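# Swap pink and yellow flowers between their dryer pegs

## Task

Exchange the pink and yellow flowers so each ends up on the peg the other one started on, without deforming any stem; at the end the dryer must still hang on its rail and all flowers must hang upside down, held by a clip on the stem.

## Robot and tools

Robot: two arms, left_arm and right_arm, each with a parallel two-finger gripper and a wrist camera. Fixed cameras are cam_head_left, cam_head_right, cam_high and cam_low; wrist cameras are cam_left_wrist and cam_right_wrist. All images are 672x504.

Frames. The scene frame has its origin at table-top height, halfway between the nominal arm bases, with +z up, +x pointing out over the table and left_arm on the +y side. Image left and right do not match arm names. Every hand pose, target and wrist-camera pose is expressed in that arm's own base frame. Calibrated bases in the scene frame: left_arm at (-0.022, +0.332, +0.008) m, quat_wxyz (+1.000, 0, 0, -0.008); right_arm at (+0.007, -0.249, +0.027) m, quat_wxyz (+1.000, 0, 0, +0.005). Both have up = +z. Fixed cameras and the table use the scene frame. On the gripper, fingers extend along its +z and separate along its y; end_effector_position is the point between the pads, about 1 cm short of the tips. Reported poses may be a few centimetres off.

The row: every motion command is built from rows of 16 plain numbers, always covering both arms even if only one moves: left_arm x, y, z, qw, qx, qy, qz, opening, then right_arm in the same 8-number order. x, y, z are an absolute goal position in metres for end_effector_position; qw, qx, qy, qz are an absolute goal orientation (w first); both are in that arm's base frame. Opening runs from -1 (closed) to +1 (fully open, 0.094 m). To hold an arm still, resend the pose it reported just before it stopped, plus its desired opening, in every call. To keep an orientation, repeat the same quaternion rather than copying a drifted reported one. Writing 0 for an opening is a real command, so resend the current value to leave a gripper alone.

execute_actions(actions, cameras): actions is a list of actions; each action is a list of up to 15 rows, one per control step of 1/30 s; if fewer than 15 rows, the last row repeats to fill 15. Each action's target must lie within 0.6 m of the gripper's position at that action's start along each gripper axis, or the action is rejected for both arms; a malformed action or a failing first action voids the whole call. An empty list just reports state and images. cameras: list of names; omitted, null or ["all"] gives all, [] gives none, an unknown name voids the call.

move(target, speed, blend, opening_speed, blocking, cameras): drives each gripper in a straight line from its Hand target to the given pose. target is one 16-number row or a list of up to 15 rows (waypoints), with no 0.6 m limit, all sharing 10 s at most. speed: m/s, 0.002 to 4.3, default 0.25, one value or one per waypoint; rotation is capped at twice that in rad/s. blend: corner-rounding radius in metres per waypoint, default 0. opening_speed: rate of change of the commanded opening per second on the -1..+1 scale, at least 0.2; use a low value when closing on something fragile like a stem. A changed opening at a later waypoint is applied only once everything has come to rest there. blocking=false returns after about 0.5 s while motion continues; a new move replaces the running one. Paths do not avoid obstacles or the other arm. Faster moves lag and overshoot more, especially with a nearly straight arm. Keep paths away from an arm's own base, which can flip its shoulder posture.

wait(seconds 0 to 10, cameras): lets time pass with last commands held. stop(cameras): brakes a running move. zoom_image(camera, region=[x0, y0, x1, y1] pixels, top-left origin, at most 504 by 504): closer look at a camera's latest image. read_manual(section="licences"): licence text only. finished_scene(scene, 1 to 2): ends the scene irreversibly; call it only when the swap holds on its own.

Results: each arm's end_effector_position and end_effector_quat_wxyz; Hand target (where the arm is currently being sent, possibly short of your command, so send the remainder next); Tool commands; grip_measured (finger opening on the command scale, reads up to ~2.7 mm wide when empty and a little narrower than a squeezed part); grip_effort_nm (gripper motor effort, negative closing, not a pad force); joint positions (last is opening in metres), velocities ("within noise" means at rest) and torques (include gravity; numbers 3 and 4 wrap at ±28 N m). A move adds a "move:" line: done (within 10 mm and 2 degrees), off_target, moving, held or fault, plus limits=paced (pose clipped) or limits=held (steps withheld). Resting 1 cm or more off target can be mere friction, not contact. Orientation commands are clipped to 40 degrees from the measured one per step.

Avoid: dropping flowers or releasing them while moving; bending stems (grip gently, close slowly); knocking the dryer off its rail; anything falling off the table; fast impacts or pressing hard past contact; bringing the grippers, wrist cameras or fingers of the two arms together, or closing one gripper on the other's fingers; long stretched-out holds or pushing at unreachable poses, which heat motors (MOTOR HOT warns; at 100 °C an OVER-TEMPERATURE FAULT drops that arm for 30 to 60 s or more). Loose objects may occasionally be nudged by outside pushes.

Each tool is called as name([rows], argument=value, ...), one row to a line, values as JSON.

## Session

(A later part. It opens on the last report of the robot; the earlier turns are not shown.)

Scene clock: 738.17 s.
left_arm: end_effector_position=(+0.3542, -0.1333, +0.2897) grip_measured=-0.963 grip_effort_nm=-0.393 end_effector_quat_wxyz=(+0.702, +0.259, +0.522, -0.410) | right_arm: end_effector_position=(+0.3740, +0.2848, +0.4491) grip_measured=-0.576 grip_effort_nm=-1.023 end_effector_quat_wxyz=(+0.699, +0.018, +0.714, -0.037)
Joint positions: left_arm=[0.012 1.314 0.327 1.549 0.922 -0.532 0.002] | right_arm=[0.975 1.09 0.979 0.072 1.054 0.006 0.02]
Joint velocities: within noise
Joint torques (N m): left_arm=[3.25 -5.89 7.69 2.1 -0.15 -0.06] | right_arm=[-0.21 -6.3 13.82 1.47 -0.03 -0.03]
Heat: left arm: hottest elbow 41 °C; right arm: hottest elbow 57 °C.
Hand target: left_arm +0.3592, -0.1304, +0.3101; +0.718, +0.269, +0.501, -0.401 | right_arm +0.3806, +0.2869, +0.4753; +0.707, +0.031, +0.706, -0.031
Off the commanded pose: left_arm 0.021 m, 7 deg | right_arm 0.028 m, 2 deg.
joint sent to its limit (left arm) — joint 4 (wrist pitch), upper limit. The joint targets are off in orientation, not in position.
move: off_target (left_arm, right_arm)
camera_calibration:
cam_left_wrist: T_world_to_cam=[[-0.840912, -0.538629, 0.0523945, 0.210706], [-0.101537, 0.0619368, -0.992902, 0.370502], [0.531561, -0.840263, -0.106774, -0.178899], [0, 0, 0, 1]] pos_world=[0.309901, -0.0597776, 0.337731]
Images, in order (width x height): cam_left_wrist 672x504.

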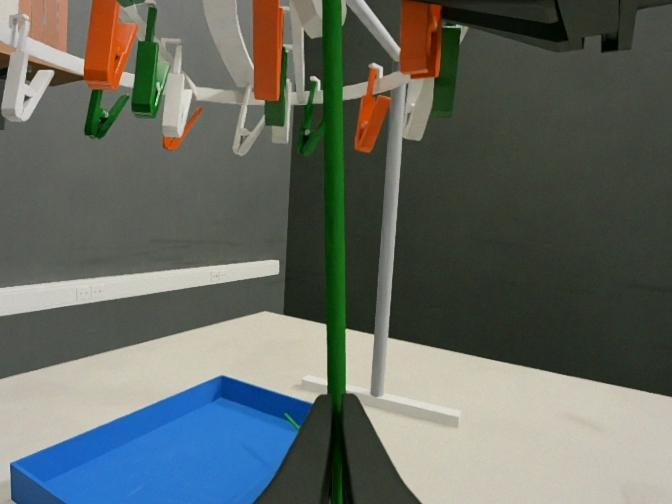

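move([
  [0.36,-0.18,0.252,0.8043,0.1616,0.5124,-0.2536,-0.97,0.382,0.288,0.476,0.7064,0.0308,0.7064,-0.0308,-0.68],
  [0.3995,-0.281,0.255,0.8043,0.1616,0.5124,-0.2536,-0.97,0.382,0.288,0.476,0.7064,0.0308,0.7064,-0.0308,-0.68],
  [0.3995,-0.281,0.285,0.8043,0.1616,0.5124,-0.2536,-0.97,0.382,0.288,0.476,0.7064,0.0308,0.7064,-0.0308,-0.68],
], speed=[0.2,0.12,0.05], cameras=["cam_left_wrist","cam_low","cam_high"])

zoom_image(camera="cam_low", region=[260, 110, 370, 280])

zoom_image(camera="cam_high", region=[220, 60, 400, 220])

Scene clock: 753.93 s.
left_arm: end_effector_position=(+0.3947, -0.2738, +0.2667) grip_measured=-0.963 grip_effort_nm=-0.393 end_effector_quat_wxyz=(+0.794, +0.163, +0.529, -0.252) | right_arm: end_effector_position=(+0.3740, +0.2848, +0.4491) grip_measured=-0.576 grip_effort_nm=-1.023 end_effector_quat_wxyz=(+0.699, +0.018, +0.714, -0.037)
Joint positions: left_arm=[-0.605 1.54 0.446 1.491 0.001 -0.01 0.002] | right_arm=[0.975 1.09 0.979 0.072 1.054 0.006 0.02]
Joint velocities: within noise
Joint torques (N m): left_arm=[2.02 -8.59 7.12 1.44 -0.06 0.17] | right_arm=[-0.26 -6.48 13.83 1.46 0 -0.04]
Heat: left arm: hottest elbow 42 °C; right arm: hottest elbow 58 °C.
Hand target: left_arm +0.3989, -0.2805, +0.2851; +0.804, +0.161, +0.512, -0.254 | right_arm +0.3806, +0.2869, +0.4753; +0.707, +0.031, +0.706, -0.031
Off the commanded pose: left_arm 0.020 m, 2 deg | right_arm 0.028 m, 2 deg.
move: off_target (left_arm, right_arm)
camera_calibration:
cam_left_wrist: T_world_to_cam=[[-0.564229, -0.825616, -0.0020527, -0.0028768], [-0.0295685, 0.0226917, -0.999305, 0.323013], [0.825089, -0.563776, -0.0372156, -0.379685], [0, 0, 0, 1]] pos_world=[0.321202, -0.223762, 0.308653]
Images, in order (width x height): cam_high 672x504, cam_low 672x504, cam_left_wrist 672x504.

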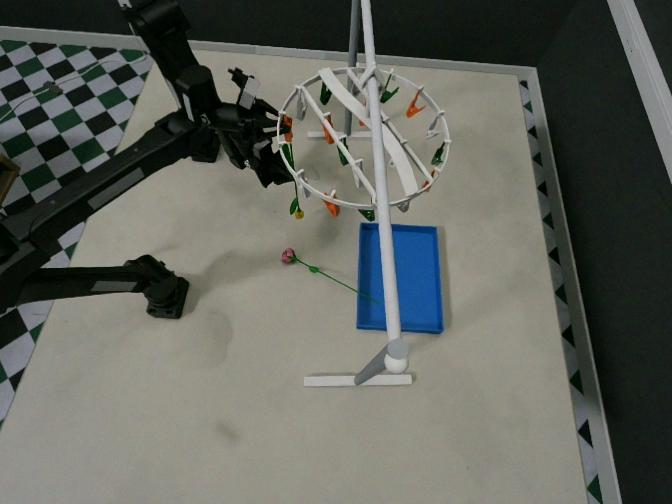

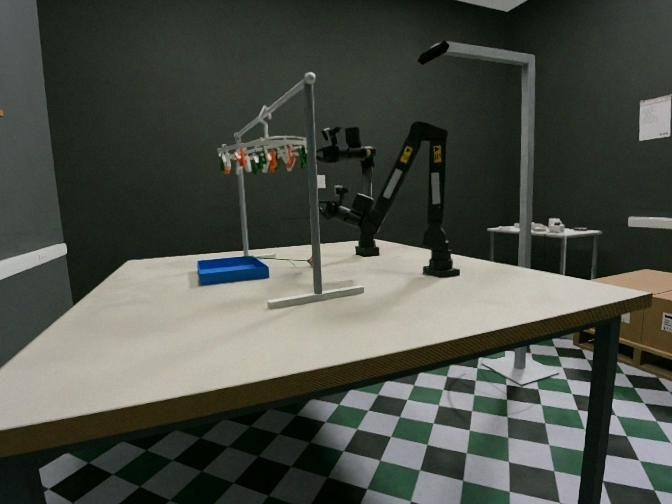

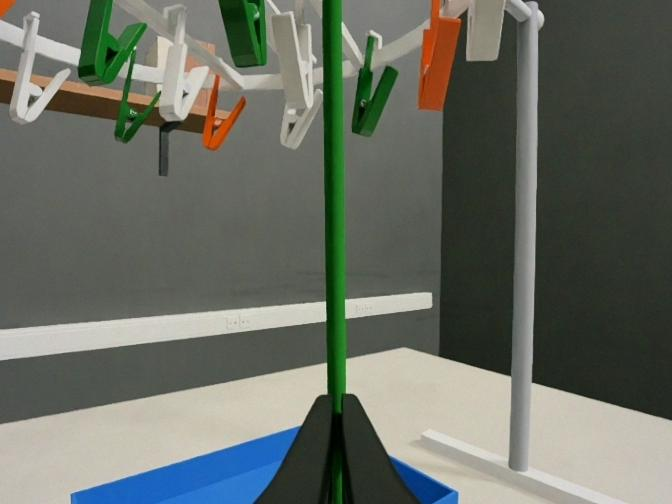

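Scaled by 2.965 from the camera's 672x504 image, which has a finer 960x720 frame.

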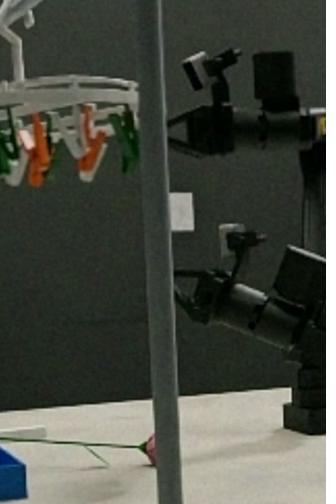

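Scaled by 2.800 from the camera's 672x504 image, which has a finer 960x720 frame.

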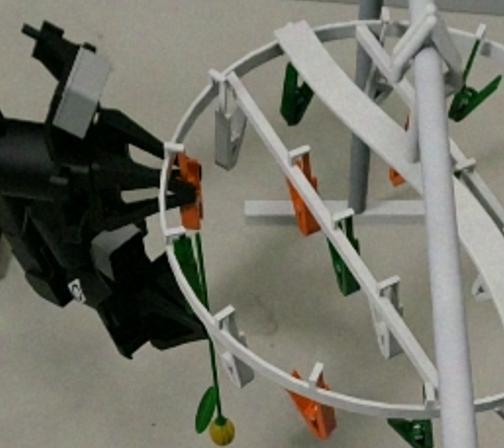

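move([
  [0.3995,-0.281,0.314,0.8043,0.1616,0.5124,-0.2536,-0.97,0.382,0.288,0.476,0.7064,0.0308,0.7064,-0.0308,-0.68],
], speed=0.04, cameras=["cam_right_wrist","cam_high"])

Scene clock: 768.37 s.
left_arm: end_effector_position=(+0.3938, -0.2731, +0.2811) grip_measured=-0.963 grip_effort_nm=-0.398 end_effector_quat_wxyz=(+0.785, +0.167, +0.542, -0.249) | right_arm: end_effector_position=(+0.3744, +0.2853, +0.4555) grip_measured=-0.576 grip_effort_nm=-1.033 end_effector_quat_wxyz=(+0.702, +0.022, +0.711, -0.034)
Joint positions: left_arm=[-0.605 1.447 0.448 1.363 0.001 -0.009 0.002] | right_arm=[0.975 1.09 0.991 0.072 1.054 0.006 0.02]
Joint velocities: within noise
Joint torques (N m): left_arm=[2.02 -8.82 8.88 1.83 -0.06 0.17] | right_arm=[-0.26 -6.18 13.08 1.42 -0.04 -0.02]
Heat: left arm: hottest elbow 41 °C; right arm: hottest elbow 59 °C.
Hand target: left_arm +0.3979, -0.2798, +0.3139; +0.804, +0.161, +0.512, -0.254 | right_arm +0.3811, +0.2873, +0.4756; +0.707, +0.031, +0.706, -0.031
Off the commanded pose: left_arm 0.034 m, 4 deg | right_arm 0.022 m, 1 deg.
move: off_target (left_arm, right_arm)
camera_calibration:
cam_right_wrist: T_world_to_cam=[[-0.0725454, -0.997018, 0.0263012, 0.298523], [-0.428249, 0.00732269, -0.903631, 0.610973], [0.900744, -0.0768177, -0.427503, -0.0336523], [0, 0, 0, 1]] pos_world=[0.313617, 0.290574, 0.529857]
Images, in order (width x height): cam_high 672x504, cam_right_wrist 672x504.

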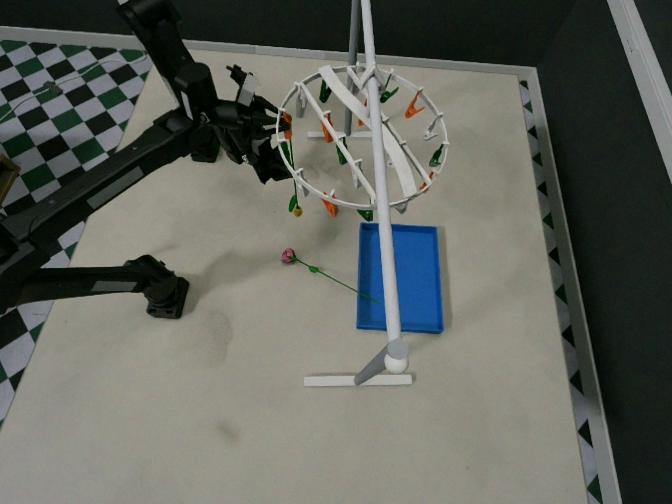

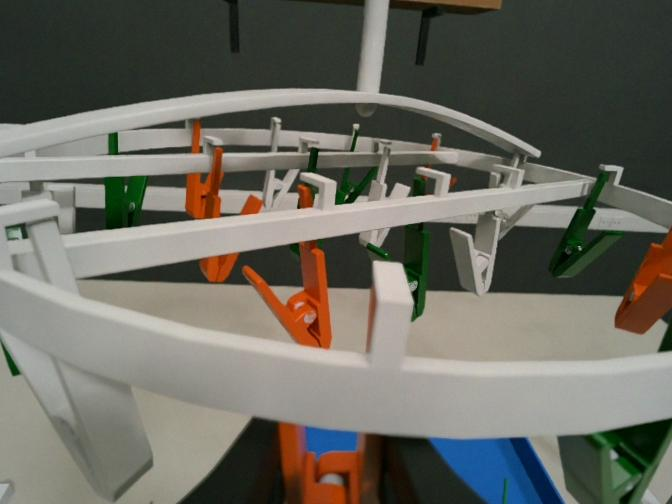

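zoom_image(camera="cam_high", region=[230, 80, 350, 230])

zoom_image(camera="cam_right_wrist", region=[200, 380, 560, 504])

Scaled by 3.360 from the camera's 672x504 image, which has a finer 960x720 frame.

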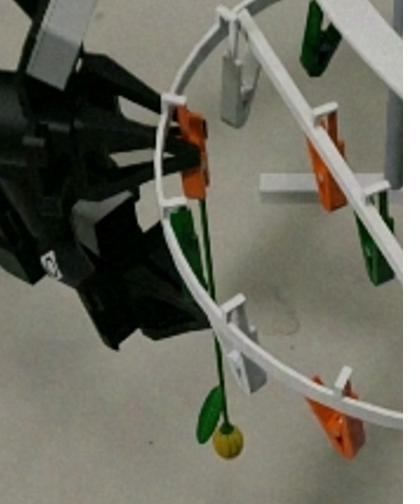

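Scaled by 1.400 from the camera's 672x504 image, which has a finer 960x720 frame.

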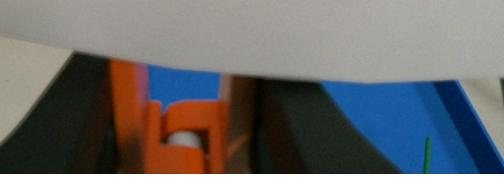

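move([
  [0.3995,-0.281,0.306,0.8043,0.1616,0.5124,-0.2536,-0.97,0.382,0.288,0.476,0.7064,0.0308,0.7064,-0.0308,-0.68],
], speed=0.04, cameras=["cam_head_left","cam_head_right","cam_low","cam_left_wrist"])

zoom_image(camera="cam_left_wrist", region=[170, 0, 500, 250])

Scene clock: 773.80 s.
left_arm: end_effector_position=(+0.3939, -0.2731, +0.2810) grip_measured=-0.963 grip_effort_nm=-0.403 end_effector_quat_wxyz=(+0.785, +0.167, +0.542, -0.249) | right_arm: end_effector_position=(+0.3744, +0.2853, +0.4555) grip_measured=-0.576 grip_effort_nm=-1.028 end_effector_quat_wxyz=(+0.702, +0.022, +0.711, -0.034)
Joint positions: left_arm=[-0.605 1.447 0.448 1.363 0 -0.009 0.002] | right_arm=[0.975 1.09 0.991 0.072 1.054 0.006 0.02]
Joint velocities: within noise
Joint torques (N m): left_arm=[2.02 -6.65 8.51 3.17 -0.05 0.17] | right_arm=[-0.09 -6.18 13.07 1.42 -0.04 -0.02]
Heat: left arm: hottest elbow 42 °C; right arm: hottest elbow 60 °C.
Hand target: left_arm +0.3984, -0.2801, +0.3056; +0.804, +0.161, +0.513, -0.254 | right_arm +0.3811, +0.2873, +0.4756; +0.707, +0.031, +0.706, -0.031
Off the commanded pose: left_arm 0.027 m, 4 deg | right_arm 0.022 m, 1 deg.
move: off_target (left_arm, right_arm)
camera_calibration:
cam_left_wrist: T_world_to_cam=[[-0.563835, -0.825884, -0.00242504, -0.00290293], [-0.0567782, 0.0416918, -0.997516, 0.352692], [0.823933, -0.562297, -0.0703995, -0.367862], [0, 0, 0, 1]] pos_world=[0.321482, -0.22395, 0.325912]
Images, in order (width x height): cam_head_left 672x504, cam_head_right 672x504, cam_low 672x504, cam_left_wrist 672x504.

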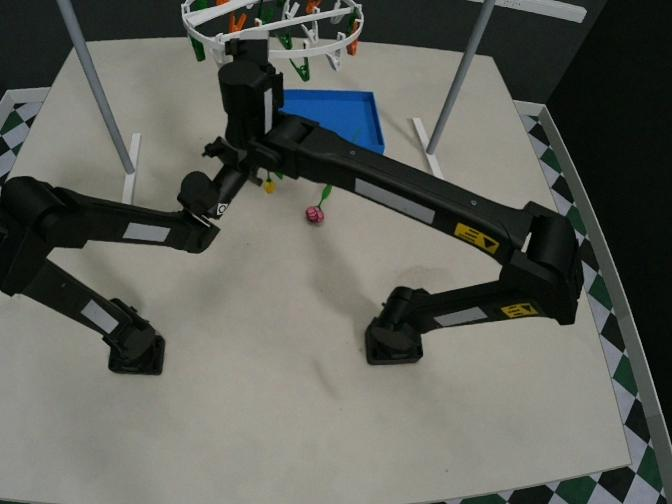

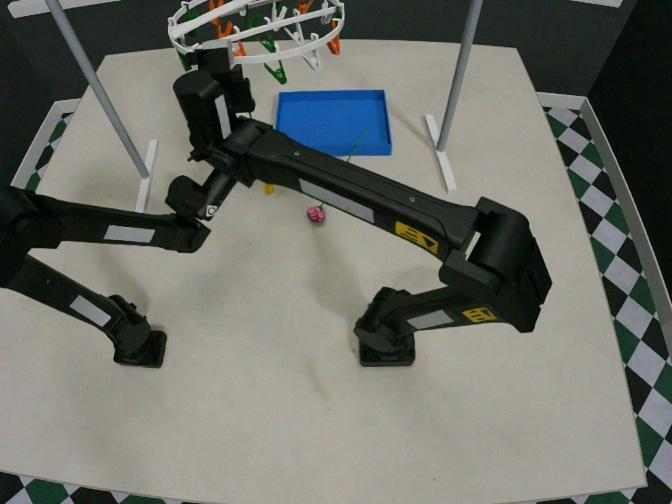

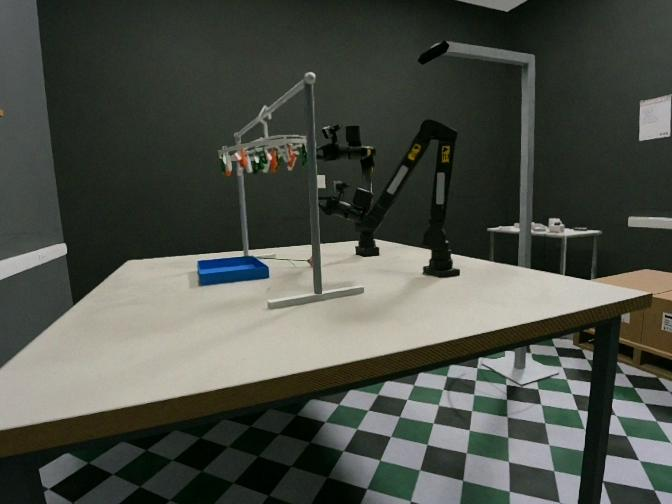

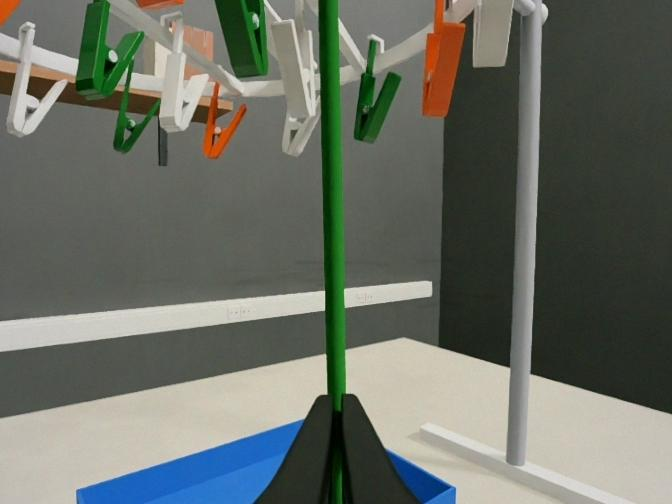

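Scaled by 1.527 from the camera's 672x504 image, which has a finer 960x720 frame.

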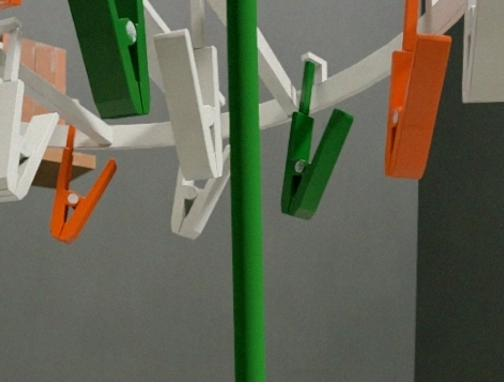

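zoom_image(camera="cam_low", region=[210, 100, 380, 230])

Scaled by 2.965 from the camera's 672x504 image, which has a finer 960x720 frame.

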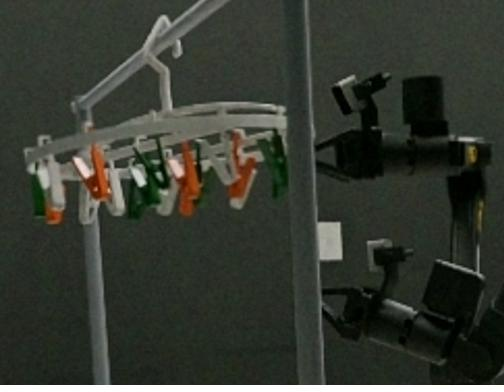

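move([
  [0.3995,-0.281,0.306,0.8043,0.1616,0.5124,-0.2536,-0.97,0.382,0.288,0.476,0.7064,0.0308,0.7064,-0.0308,0.3],
], speed=0.04, opening_speed=0.5, cameras=["cam_high","cam_right_wrist"])

zoom_image(camera="cam_high", region=[230, 80, 350, 230])

Scene clock: 778.53 s.
left_arm: end_effector_position=(+0.3941, -0.2732, +0.2858) grip_measured=-0.963 grip_effort_nm=-0.393 end_effector_quat_wxyz=(+0.789, +0.165, +0.536, -0.250) | right_arm: end_effector_position=(+0.3747, +0.2855, +0.4550) grip_measured=+0.298 grip_effort_nm=0.081 end_effector_quat_wxyz=(+0.701, +0.022, +0.712, -0.034)
Joint positions: left_arm=[-0.605 1.447 0.454 1.373 0 -0.009 0.002] | right_arm=[0.975 1.092 0.991 0.072 1.054 0.006 0.061]
Joint velocities: within noise
Joint torques (N m): left_arm=[2.02 -6.71 8.23 2.69 -0.04 0.17] | right_arm=[0.03 -6.3 13.08 1.39 -0.03 -0.02]
Heat: left arm: hottest elbow 43 °C; right arm: hottest elbow 61 °C.
Hand target: left_arm +0.3987, -0.2804, +0.3058; +0.804, +0.161, +0.513, -0.254 | right_arm +0.3811, +0.2872, +0.4757; +0.707, +0.031, +0.706, -0.031
Off the commanded pose: left_arm 0.022 m, 3 deg | right_arm 0.022 m, 1 deg.
move: off_target (left_arm, right_arm)
camera_calibration:
cam_right_wrist: T_world_to_cam=[[-0.0729993, -0.99696, 0.0272352, 0.298493], [-0.42886, 0.00672414, -0.903346, 0.610996], [0.900417, -0.0776237, -0.428047, -0.0335344], [0, 0, 0, 1]] pos_world=[0.314017, 0.290874, 0.529457]
Images, in order (width x height): cam_high 672x504, cam_right_wrist 672x504.

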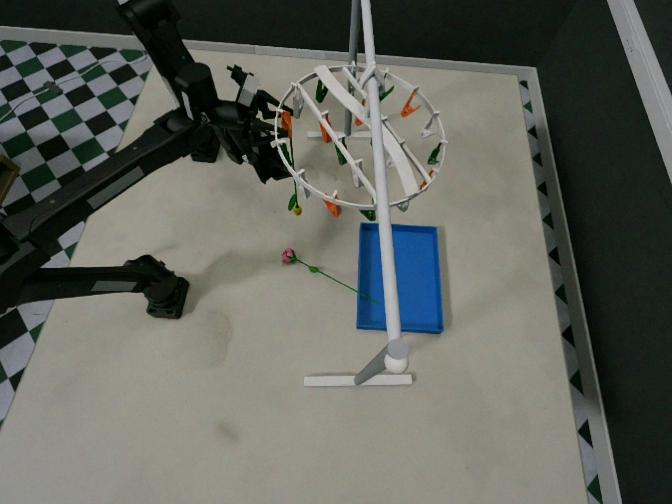

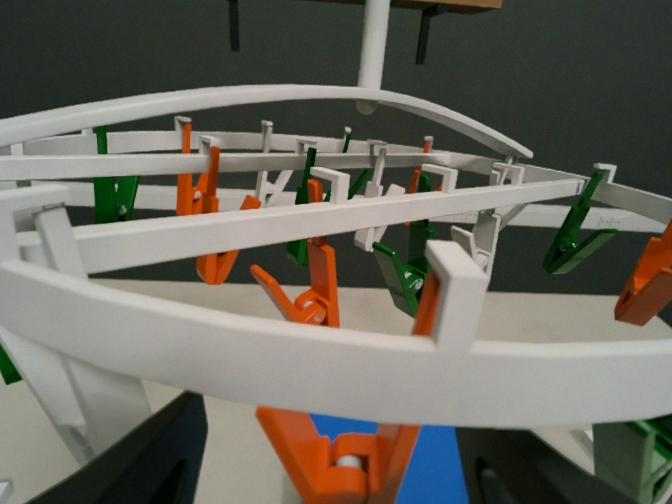

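Scaled by 3.360 from the camera's 672x504 image, which has a finer 960x720 frame.

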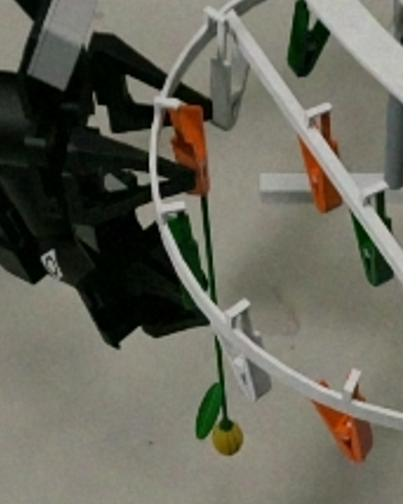

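move([
  [0.3995,-0.281,0.306,0.8043,0.1616,0.5124,-0.2536,-0.97,0.30,0.290,0.476,0.7064,0.0308,0.7064,-0.0308,0.4],
], speed=0.1, cameras=["cam_high","cam_right_wrist"])

zoom_image(camera="cam_right_wrist", region=[210, 280, 510, 504])

zoom_image(camera="cam_high", region=[230, 80, 350, 230])

Scene clock: 782.77 s.
left_arm: end_effector_position=(+0.3941, -0.2732, +0.2858) grip_measured=-0.963 grip_effort_nm=-0.393 end_effector_quat_wxyz=(+0.789, +0.165, +0.536, -0.250) | right_arm: end_effector_position=(+0.3034, +0.2890, +0.4835) grip_measured=+0.399 grip_effort_nm=0.076 end_effector_quat_wxyz=(+0.709, +0.042, +0.704, -0.024)
Joint positions: left_arm=[-0.605 1.447 0.454 1.373 0 -0.009 0.002] | right_arm=[1.163 1.006 0.991 0.035 1.257 0.006 0.066]
Joint velocities: within noise
Joint torques (N m): left_arm=[2.02 -6.65 8.23 2.7 -0.04 0.17] | right_arm=[1.2 -6.18 8.12 1.25 0.08 -0.02]
Heat: left arm: hottest elbow 43 °C; right arm: hottest elbow 61 °C.
Hand target: left_arm +0.3987, -0.2804, +0.3058; +0.804, +0.161, +0.513, -0.254 | right_arm +0.3001, +0.2900, +0.4761; +0.707, +0.031, +0.706, -0.031
Off the commanded pose: left_arm 0.022 m, 3 deg | right_arm 0.008 m, 2 deg.
move: off_target (left_arm)
camera_calibration:
cam_right_wrist: T_world_to_cam=[[-0.0883873, -0.995951, -0.0164148, 0.321426], [-0.406764, 0.0511317, -0.912101, 0.590825], [0.909247, -0.0739412, -0.409636, 0.0303979], [0, 0, 0, 1]] pos_world=[0.241097, 0.292163, 0.55662]
Images, in order (width x height): cam_high 672x504, cam_right_wrist 672x504.

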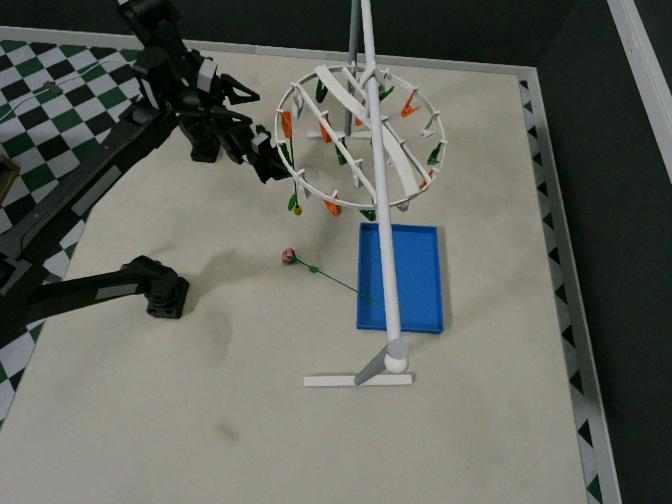

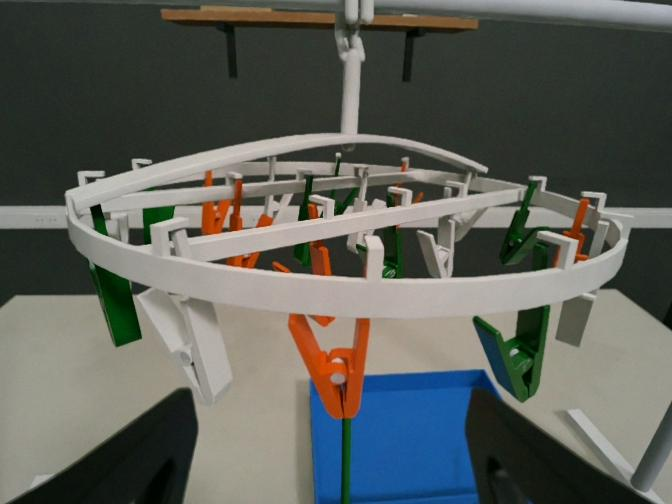

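Scaled by 1.680 from the camera's 672x504 image, which has a finer 960x720 frame.

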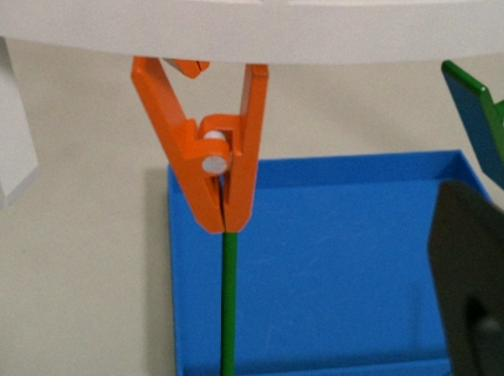

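Scaled by 3.360 from the camera's 672x504 image, which has a finer 960x720 frame.

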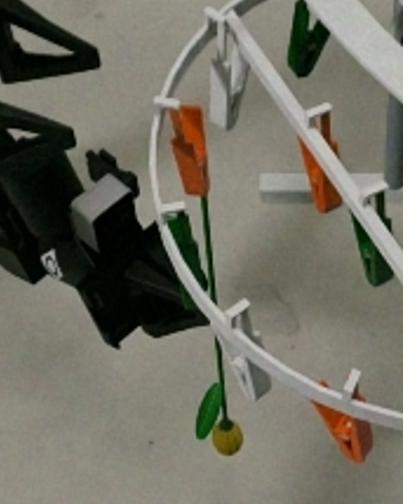

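zoom_image(camera="cam_right_wrist", region=[280, 330, 400, 450])

Scaled by 4.200 from the camera's 672x504 image, which has a finer 960x720 frame.

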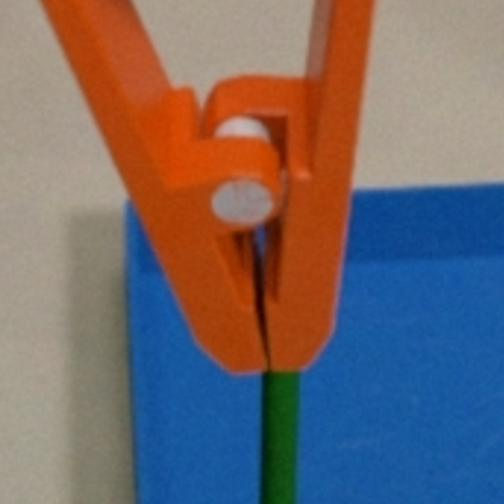

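move([
  [0.3995,-0.281,0.306,0.8043,0.1616,0.5124,-0.2536,-0.97,0.335,0.20,0.48,0.6272,-0.3265,0.6272,0.3265,0.4],
], speed=0.15, cameras=["cam_high","cam_right_wrist"])

Scene clock: 793.27 s.
left_arm: end_effector_position=(+0.3941, -0.2732, +0.2858) grip_measured=-0.963 grip_effort_nm=-0.388 end_effector_quat_wxyz=(+0.789, +0.165, +0.536, -0.250) | right_arm: end_effector_position=(+0.3313, +0.2025, +0.4732) grip_measured=+0.399 grip_effort_nm=0.071 end_effector_quat_wxyz=(+0.618, -0.325, +0.633, +0.332)
Joint positions: left_arm=[-0.605 1.447 0.454 1.373 0 -0.009 0.002] | right_arm=[0.257 0.739 0.848 -0.127 -0.71 0.006 0.066]
Joint velocities: within noise
Joint torques (N m): left_arm=[2.02 -6.71 8.23 2.69 -0.04 0.17] | right_arm=[-0.21 -0.62 10.24 2.5 -0.12 -0.02]
Heat: left arm: hottest elbow 44 °C; right arm: hottest elbow 59 °C.
Hand target: left_arm +0.3987, -0.2804, +0.3058; +0.804, +0.161, +0.513, -0.254 | right_arm +0.3349, +0.1999, +0.4798; +0.627, -0.326, +0.627, +0.326
Off the commanded pose: left_arm 0.022 m, 3 deg | right_arm 0.008 m, 1 deg.
move: off_target (left_arm)
camera_calibration:
cam_right_wrist: T_world_to_cam=[[0.826616, -0.562686, -0.00951952, -0.156502], [-0.248202, -0.349336, -0.903527, 0.621716], [0.505076, 0.749232, -0.428426, -0.0294871], [0, 0, 0, 1]] pos_world=[0.298571, 0.151219, 0.547614]
Images, in order (width x height): cam_high 672x504, cam_right_wrist 672x504.

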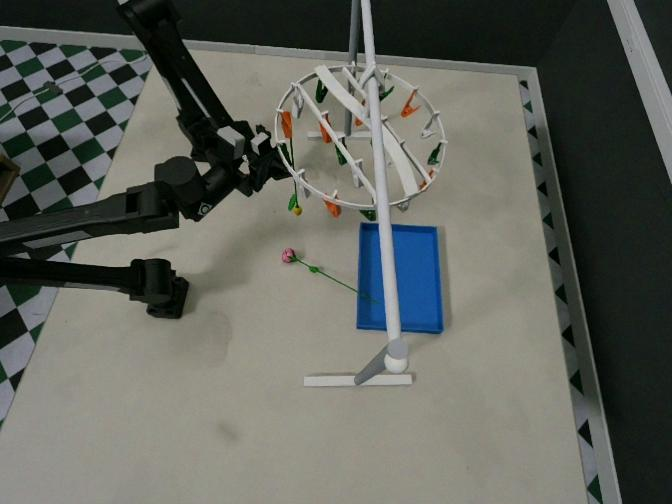

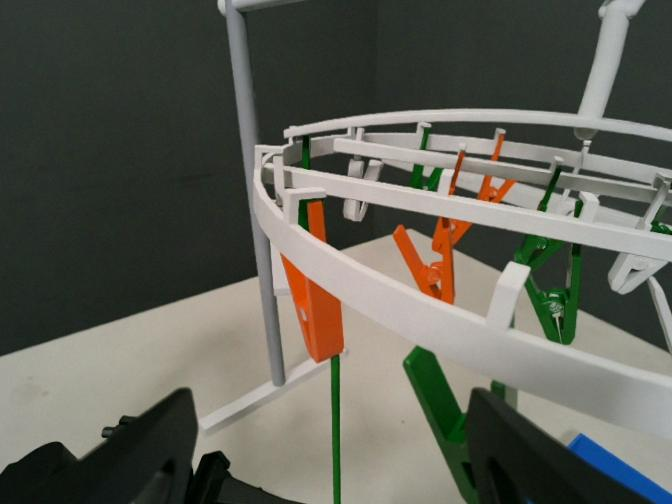

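zoom_image(camera="cam_right_wrist", region=[260, 250, 420, 410])

Scaled by 3.150 from the camera's 672x504 image, which has a finer 960x720 frame.

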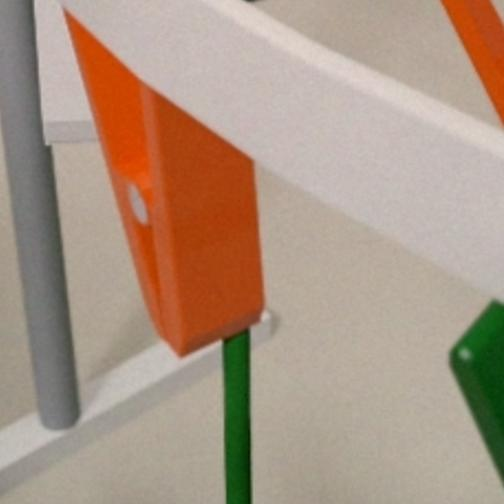

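move([
  [0.3995,-0.266,0.306,0.8043,0.1616,0.5124,-0.2536,-0.97,0.335,0.20,0.48,0.6272,-0.3265,0.6272,0.3265,0.4],
], speed=0.04, cameras=["cam_right_wrist"])

zoom_image(camera="cam_right_wrist", region=[260, 250, 420, 410])

Scene clock: 802.83 s.
left_arm: end_effector_position=(+0.3967, -0.2690, +0.2864) grip_measured=-0.963 grip_effort_nm=-0.398 end_effector_quat_wxyz=(+0.790, +0.171, +0.533, -0.250) | right_arm: end_effector_position=(+0.3313, +0.2026, +0.4733) grip_measured=+0.399 grip_effort_nm=0.076 end_effector_quat_wxyz=(+0.619, -0.326, +0.633, +0.332)
Joint positions: left_arm=[-0.584 1.447 0.454 1.376 0.03 -0.009 0.002] | right_arm=[0.257 0.739 0.848 -0.126 -0.711 0.006 0.066]
Joint velocities: within noise
Joint torques (N m): left_arm=[3.19 -8.06 6.79 2.66 0.14 -0.01] | right_arm=[-0.15 -0.73 10.21 2.5 -0.1 -0.03]
Heat: left arm: hottest elbow 44 °C; right arm: hottest elbow 59 °C.
Hand target: left_arm +0.3991, -0.2658, +0.3058; +0.804, +0.162, +0.512, -0.253 | right_arm +0.3349, +0.2000, +0.4799; +0.627, -0.326, +0.627, +0.326
Off the commanded pose: left_arm 0.020 m, 3 deg | right_arm 0.008 m, 1 deg.
move: off_target (left_arm)
camera_calibration:
cam_right_wrist: T_world_to_cam=[[0.826826, -0.562386, -0.00902253, -0.156798], [-0.247442, -0.349292, -0.903752, 0.621672], [0.505106, 0.749478, -0.427961, -0.0296946], [0, 0, 0, 1]] pos_world=[0.298471, 0.151219, 0.547715]
Images, in order (width x height): cam_right_wrist 672x504.

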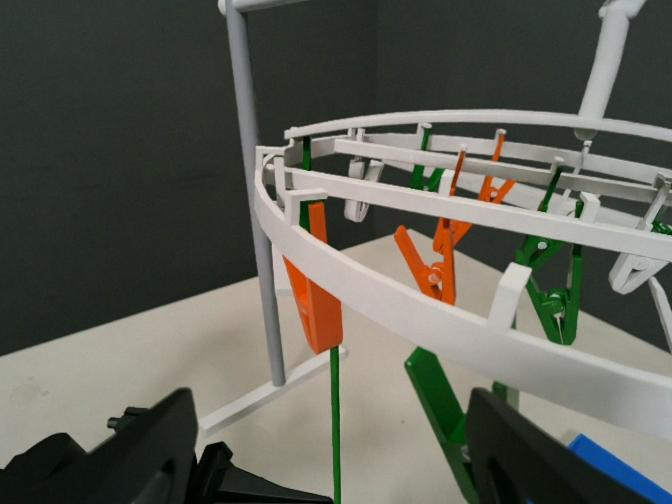

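Scaled by 3.150 from the camera's 672x504 image, which has a finer 960x720 frame.

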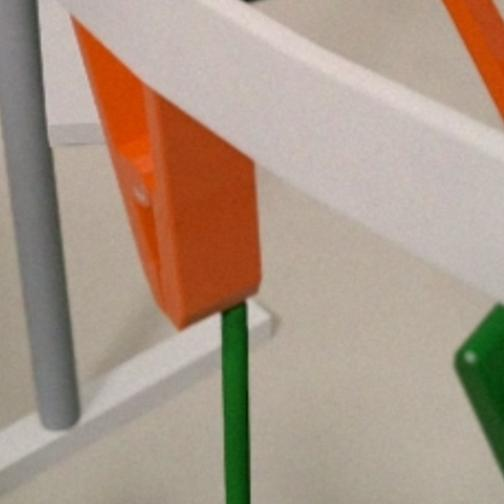

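move([
  [0.3995,-0.290,0.300,0.8043,0.1616,0.5124,-0.2536,-0.97,0.335,0.20,0.48,0.6272,-0.3265,0.6272,0.3265,0.4],
], speed=0.04, cameras=["cam_right_wrist"])

zoom_image(camera="cam_right_wrist", region=[260, 250, 420, 410])

Scene clock: 807.03 s.
left_arm: end_effector_position=(+0.3938, -0.2808, +0.2835) grip_measured=-0.963 grip_effort_nm=-0.393 end_effector_quat_wxyz=(+0.791, +0.164, +0.533, -0.251) | right_arm: end_effector_position=(+0.3313, +0.2026, +0.4733) grip_measured=+0.399 grip_effort_nm=0.071 end_effector_quat_wxyz=(+0.619, -0.326, +0.633, +0.332)
Joint positions: left_arm=[-0.625 1.472 0.464 1.396 -0.019 -0.002 0.002] | right_arm=[0.257 0.739 0.848 -0.126 -0.711 0.006 0.066]
Joint velocities: within noise
Joint torques (N m): left_arm=[1.9 -6.42 8.13 2.66 -0.07 0.16] | right_arm=[-0.38 -0.79 10.24 2.51 -0.11 -0.03]
Heat: left arm: hottest elbow 44 °C; right arm: hottest elbow 59 °C.
Hand target: left_arm +0.3987, -0.2894, +0.2998; +0.804, +0.161, +0.513, -0.254 | right_arm +0.3349, +0.2000, +0.4799; +0.627, -0.326, +0.627, +0.326
Off the commanded pose: left_arm 0.020 m, 3 deg | right_arm 0.008 m, 1 deg.
move: off_target (left_arm)
camera_calibration:
cam_right_wrist: T_world_to_cam=[[0.826826, -0.562386, -0.00902253, -0.156798], [-0.247442, -0.349292, -0.903752, 0.621672], [0.505106, 0.749478, -0.427961, -0.0296946], [0, 0, 0, 1]] pos_world=[0.298471, 0.151219, 0.547715]
Images, in order (width x height): cam_right_wrist 672x504.

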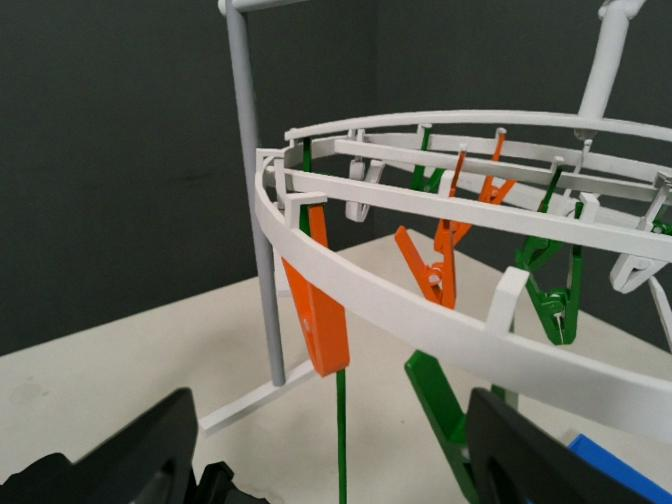

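Scaled by 3.150 from the camera's 672x504 image, which has a finer 960x720 frame.

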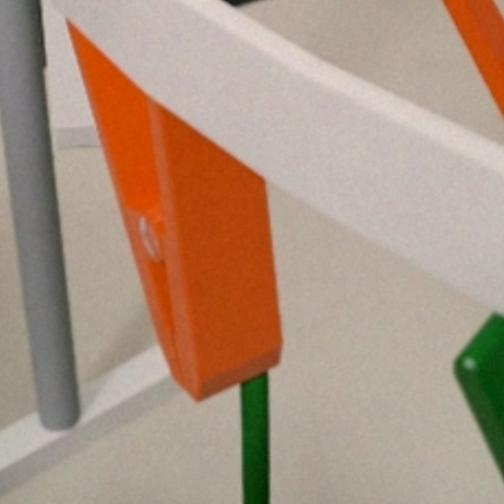

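move([
  [0.3995,-0.281,0.304,0.8043,0.1616,0.5124,-0.2536,-0.97,0.335,0.20,0.48,0.6272,-0.3265,0.6272,0.3265,0.4],
  [0.3995,-0.281,0.304,0.8043,0.1616,0.5124,-0.2536,0.0,0.335,0.20,0.48,0.6272,-0.3265,0.6272,0.3265,0.4],
], speed=0.04, opening_speed=0.5, cameras=["cam_high","cam_right_wrist"])

Scene clock: 812.97 s.
left_arm: end_effector_position=(+0.3931, -0.2819, +0.2837) grip_measured=-0.002 grip_effort_nm=0.046 end_effector_quat_wxyz=(+0.791, +0.169, +0.531, -0.253) | right_arm: end_effector_position=(+0.3313, +0.2026, +0.4733) grip_measured=+0.399 grip_effort_nm=0.081 end_effector_quat_wxyz=(+0.619, -0.326, +0.633, +0.332)
Joint positions: left_arm=[-0.623 1.472 0.464 1.396 -0.004 0 0.047] | right_arm=[0.257 0.739 0.848 -0.126 -0.711 0.006 0.066]
Joint velocities: within noise
Joint torques (N m): left_arm=[3.25 -8.29 7.36 2.07 0.13 0.07] | right_arm=[-0.26 -0.62 10.24 2.51 -0.11 -0.04]
Heat: left arm: hottest elbow 43 °C; right arm: hottest elbow 59 °C.
Hand target: left_arm +0.3989, -0.2806, +0.3039; +0.804, +0.162, +0.512, -0.253 | right_arm +0.3349, +0.2000, +0.4799; +0.627, -0.326, +0.627, +0.326
Off the commanded pose: left_arm 0.021 m, 3 deg | right_arm 0.008 m, 1 deg.
move: off_target (left_arm); target 2's new opening was sent with left_arm's hand 0.021 m and 3 deg from that target
camera_calibration:
cam_right_wrist: T_world_to_cam=[[0.826826, -0.562386, -0.00902253, -0.156798], [-0.247442, -0.349292, -0.903752, 0.621672], [0.505106, 0.749478, -0.427961, -0.0296946], [0, 0, 0, 1]] pos_world=[0.298471, 0.151219, 0.547715]
Images, in order (width x height): cam_high 672x504, cam_right_wrist 672x504.

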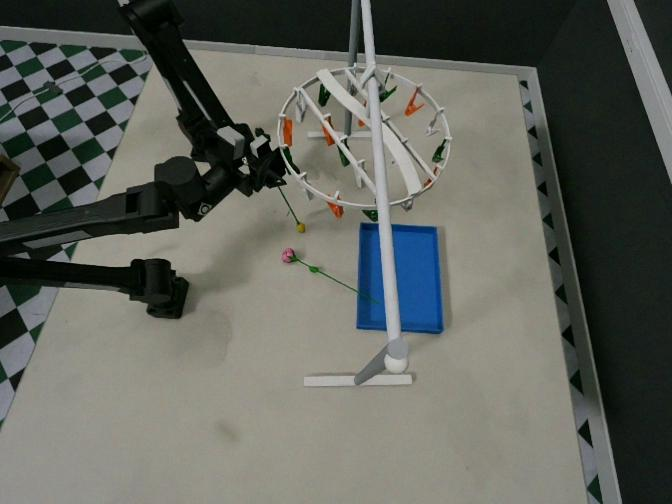

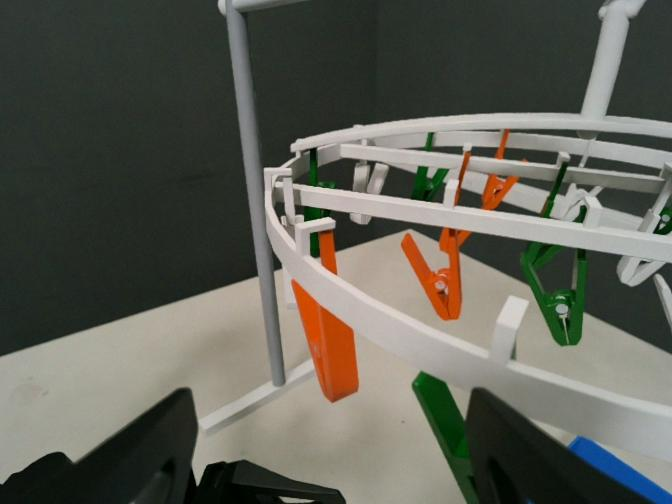

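zoom_image(camera="cam_high", region=[230, 80, 350, 250])

move([
  [0.3995,-0.281,0.304,0.8043,0.1616,0.5124,-0.2536,0.0,0.335,0.20,0.48,0.6272,-0.3265,0.6272,0.3265,0.4],
], cameras=["cam_left_wrist","cam_low","cam_head_left","cam_high"])

Scaled by 2.965 from the camera's 672x504 image, which has a finer 960x720 frame.

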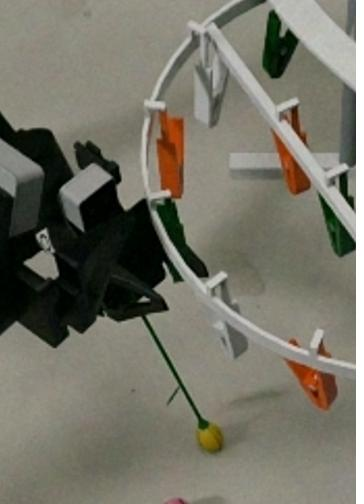

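Scene clock: 815.17 s.
left_arm: end_effector_position=(+0.3931, -0.2819, +0.2837) grip_measured=-0.002 grip_effort_nm=0.046 end_effector_quat_wxyz=(+0.791, +0.169, +0.531, -0.253) | right_arm: end_effector_position=(+0.3313, +0.2026, +0.4733) grip_measured=+0.399 grip_effort_nm=0.076 end_effector_quat_wxyz=(+0.619, -0.326, +0.633, +0.332)
Joint positions: left_arm=[-0.623 1.472 0.464 1.396 -0.004 0 0.047] | right_arm=[0.257 0.739 0.848 -0.126 -0.711 0.006 0.066]
Joint velocities: within noise
Joint torques (N m): left_arm=[3.25 -8.23 7.35 2.09 0.13 0.07] | right_arm=[-0.26 -0.67 10.21 2.47 -0.1 -0.03]
Heat: left arm: hottest elbow 43 °C; right arm: hottest elbow 59 °C.
Hand target: left_arm +0.3989, -0.2806, +0.3039; +0.804, +0.162, +0.512, -0.253 | right_arm +0.3349, +0.2000, +0.4799; +0.627, -0.326, +0.627, +0.326
Off the commanded pose: left_arm 0.021 m, 3 deg | right_arm 0.008 m, 1 deg.
move: off_target (left_arm)
camera_calibration:
cam_left_wrist: T_world_to_cam=[[-0.571908, -0.820267, -0.00909371, -0.00390731], [-0.0330885, 0.0341438, -0.998869, 0.344697], [0.81965, -0.570961, -0.0466685, -0.379468], [0, 0, 0, 1]] pos_world=[0.320201, -0.231635, 0.326563]
Images, in order (width x height): cam_head_left 672x504, cam_high 672x504, cam_low 672x504, cam_left_wrist 672x504.

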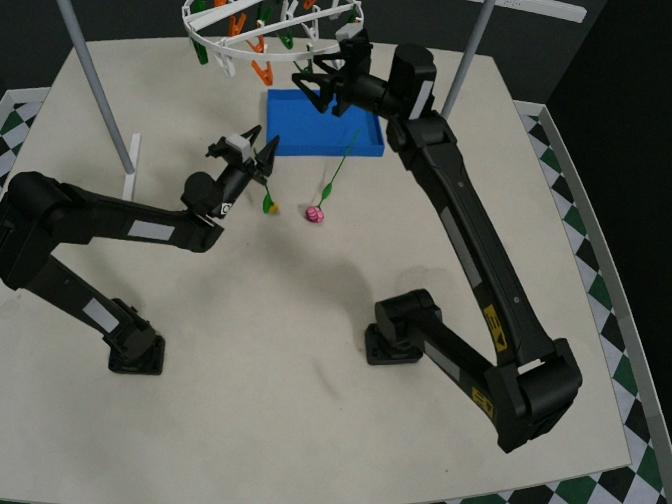

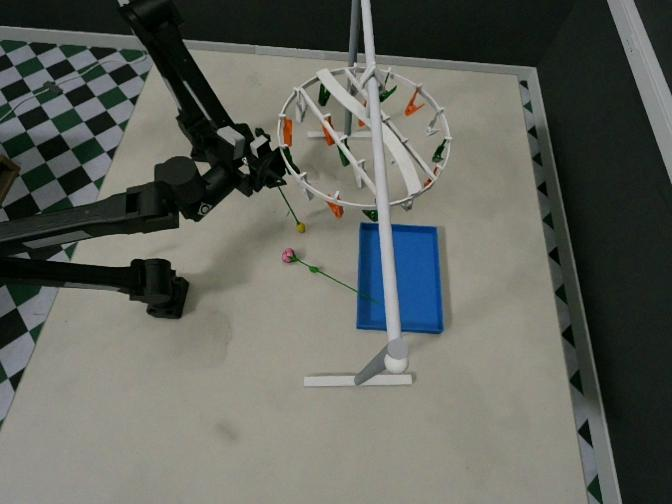

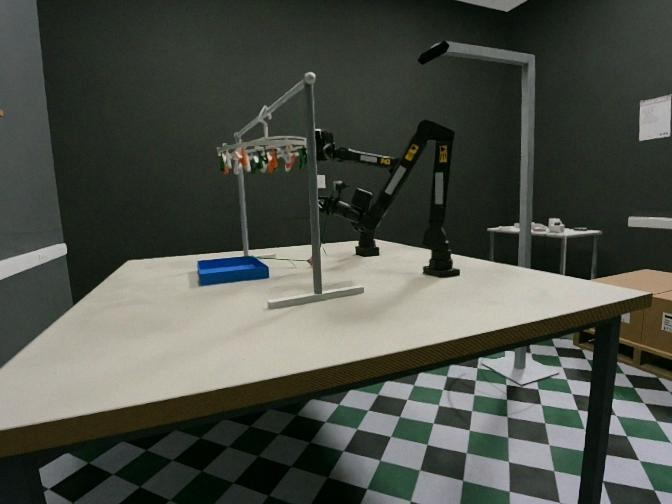

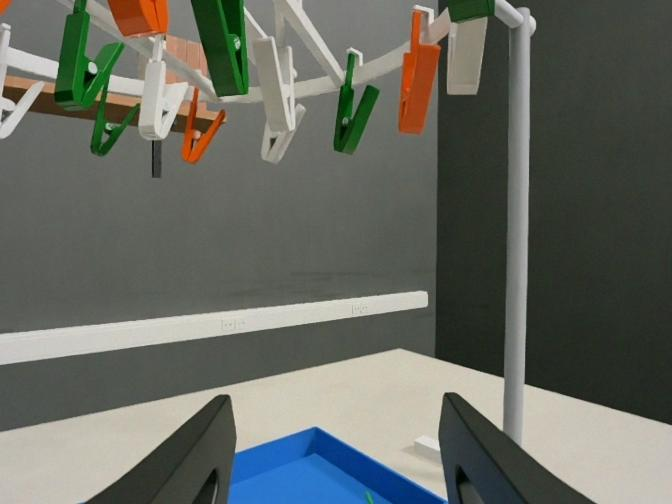

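zoom_image(camera="cam_head_left", region=[190, 110, 370, 245])

zoom_image(camera="cam_low", region=[240, 180, 400, 290])

Scaled by 2.800 from the camera's 672x504 image, which has a finer 960x720 frame.

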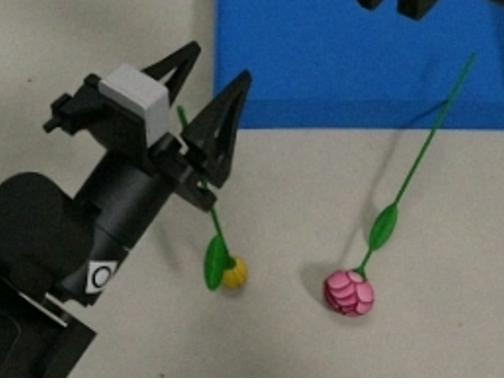

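Scaled by 3.150 from the camera's 672x504 image, which has a finer 960x720 frame.

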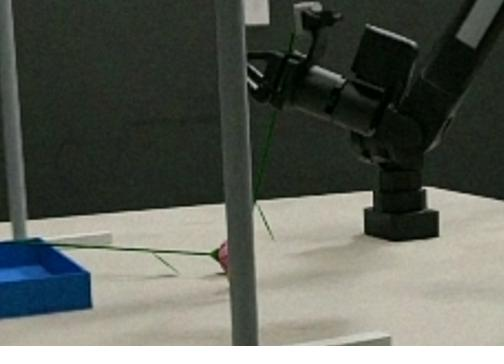

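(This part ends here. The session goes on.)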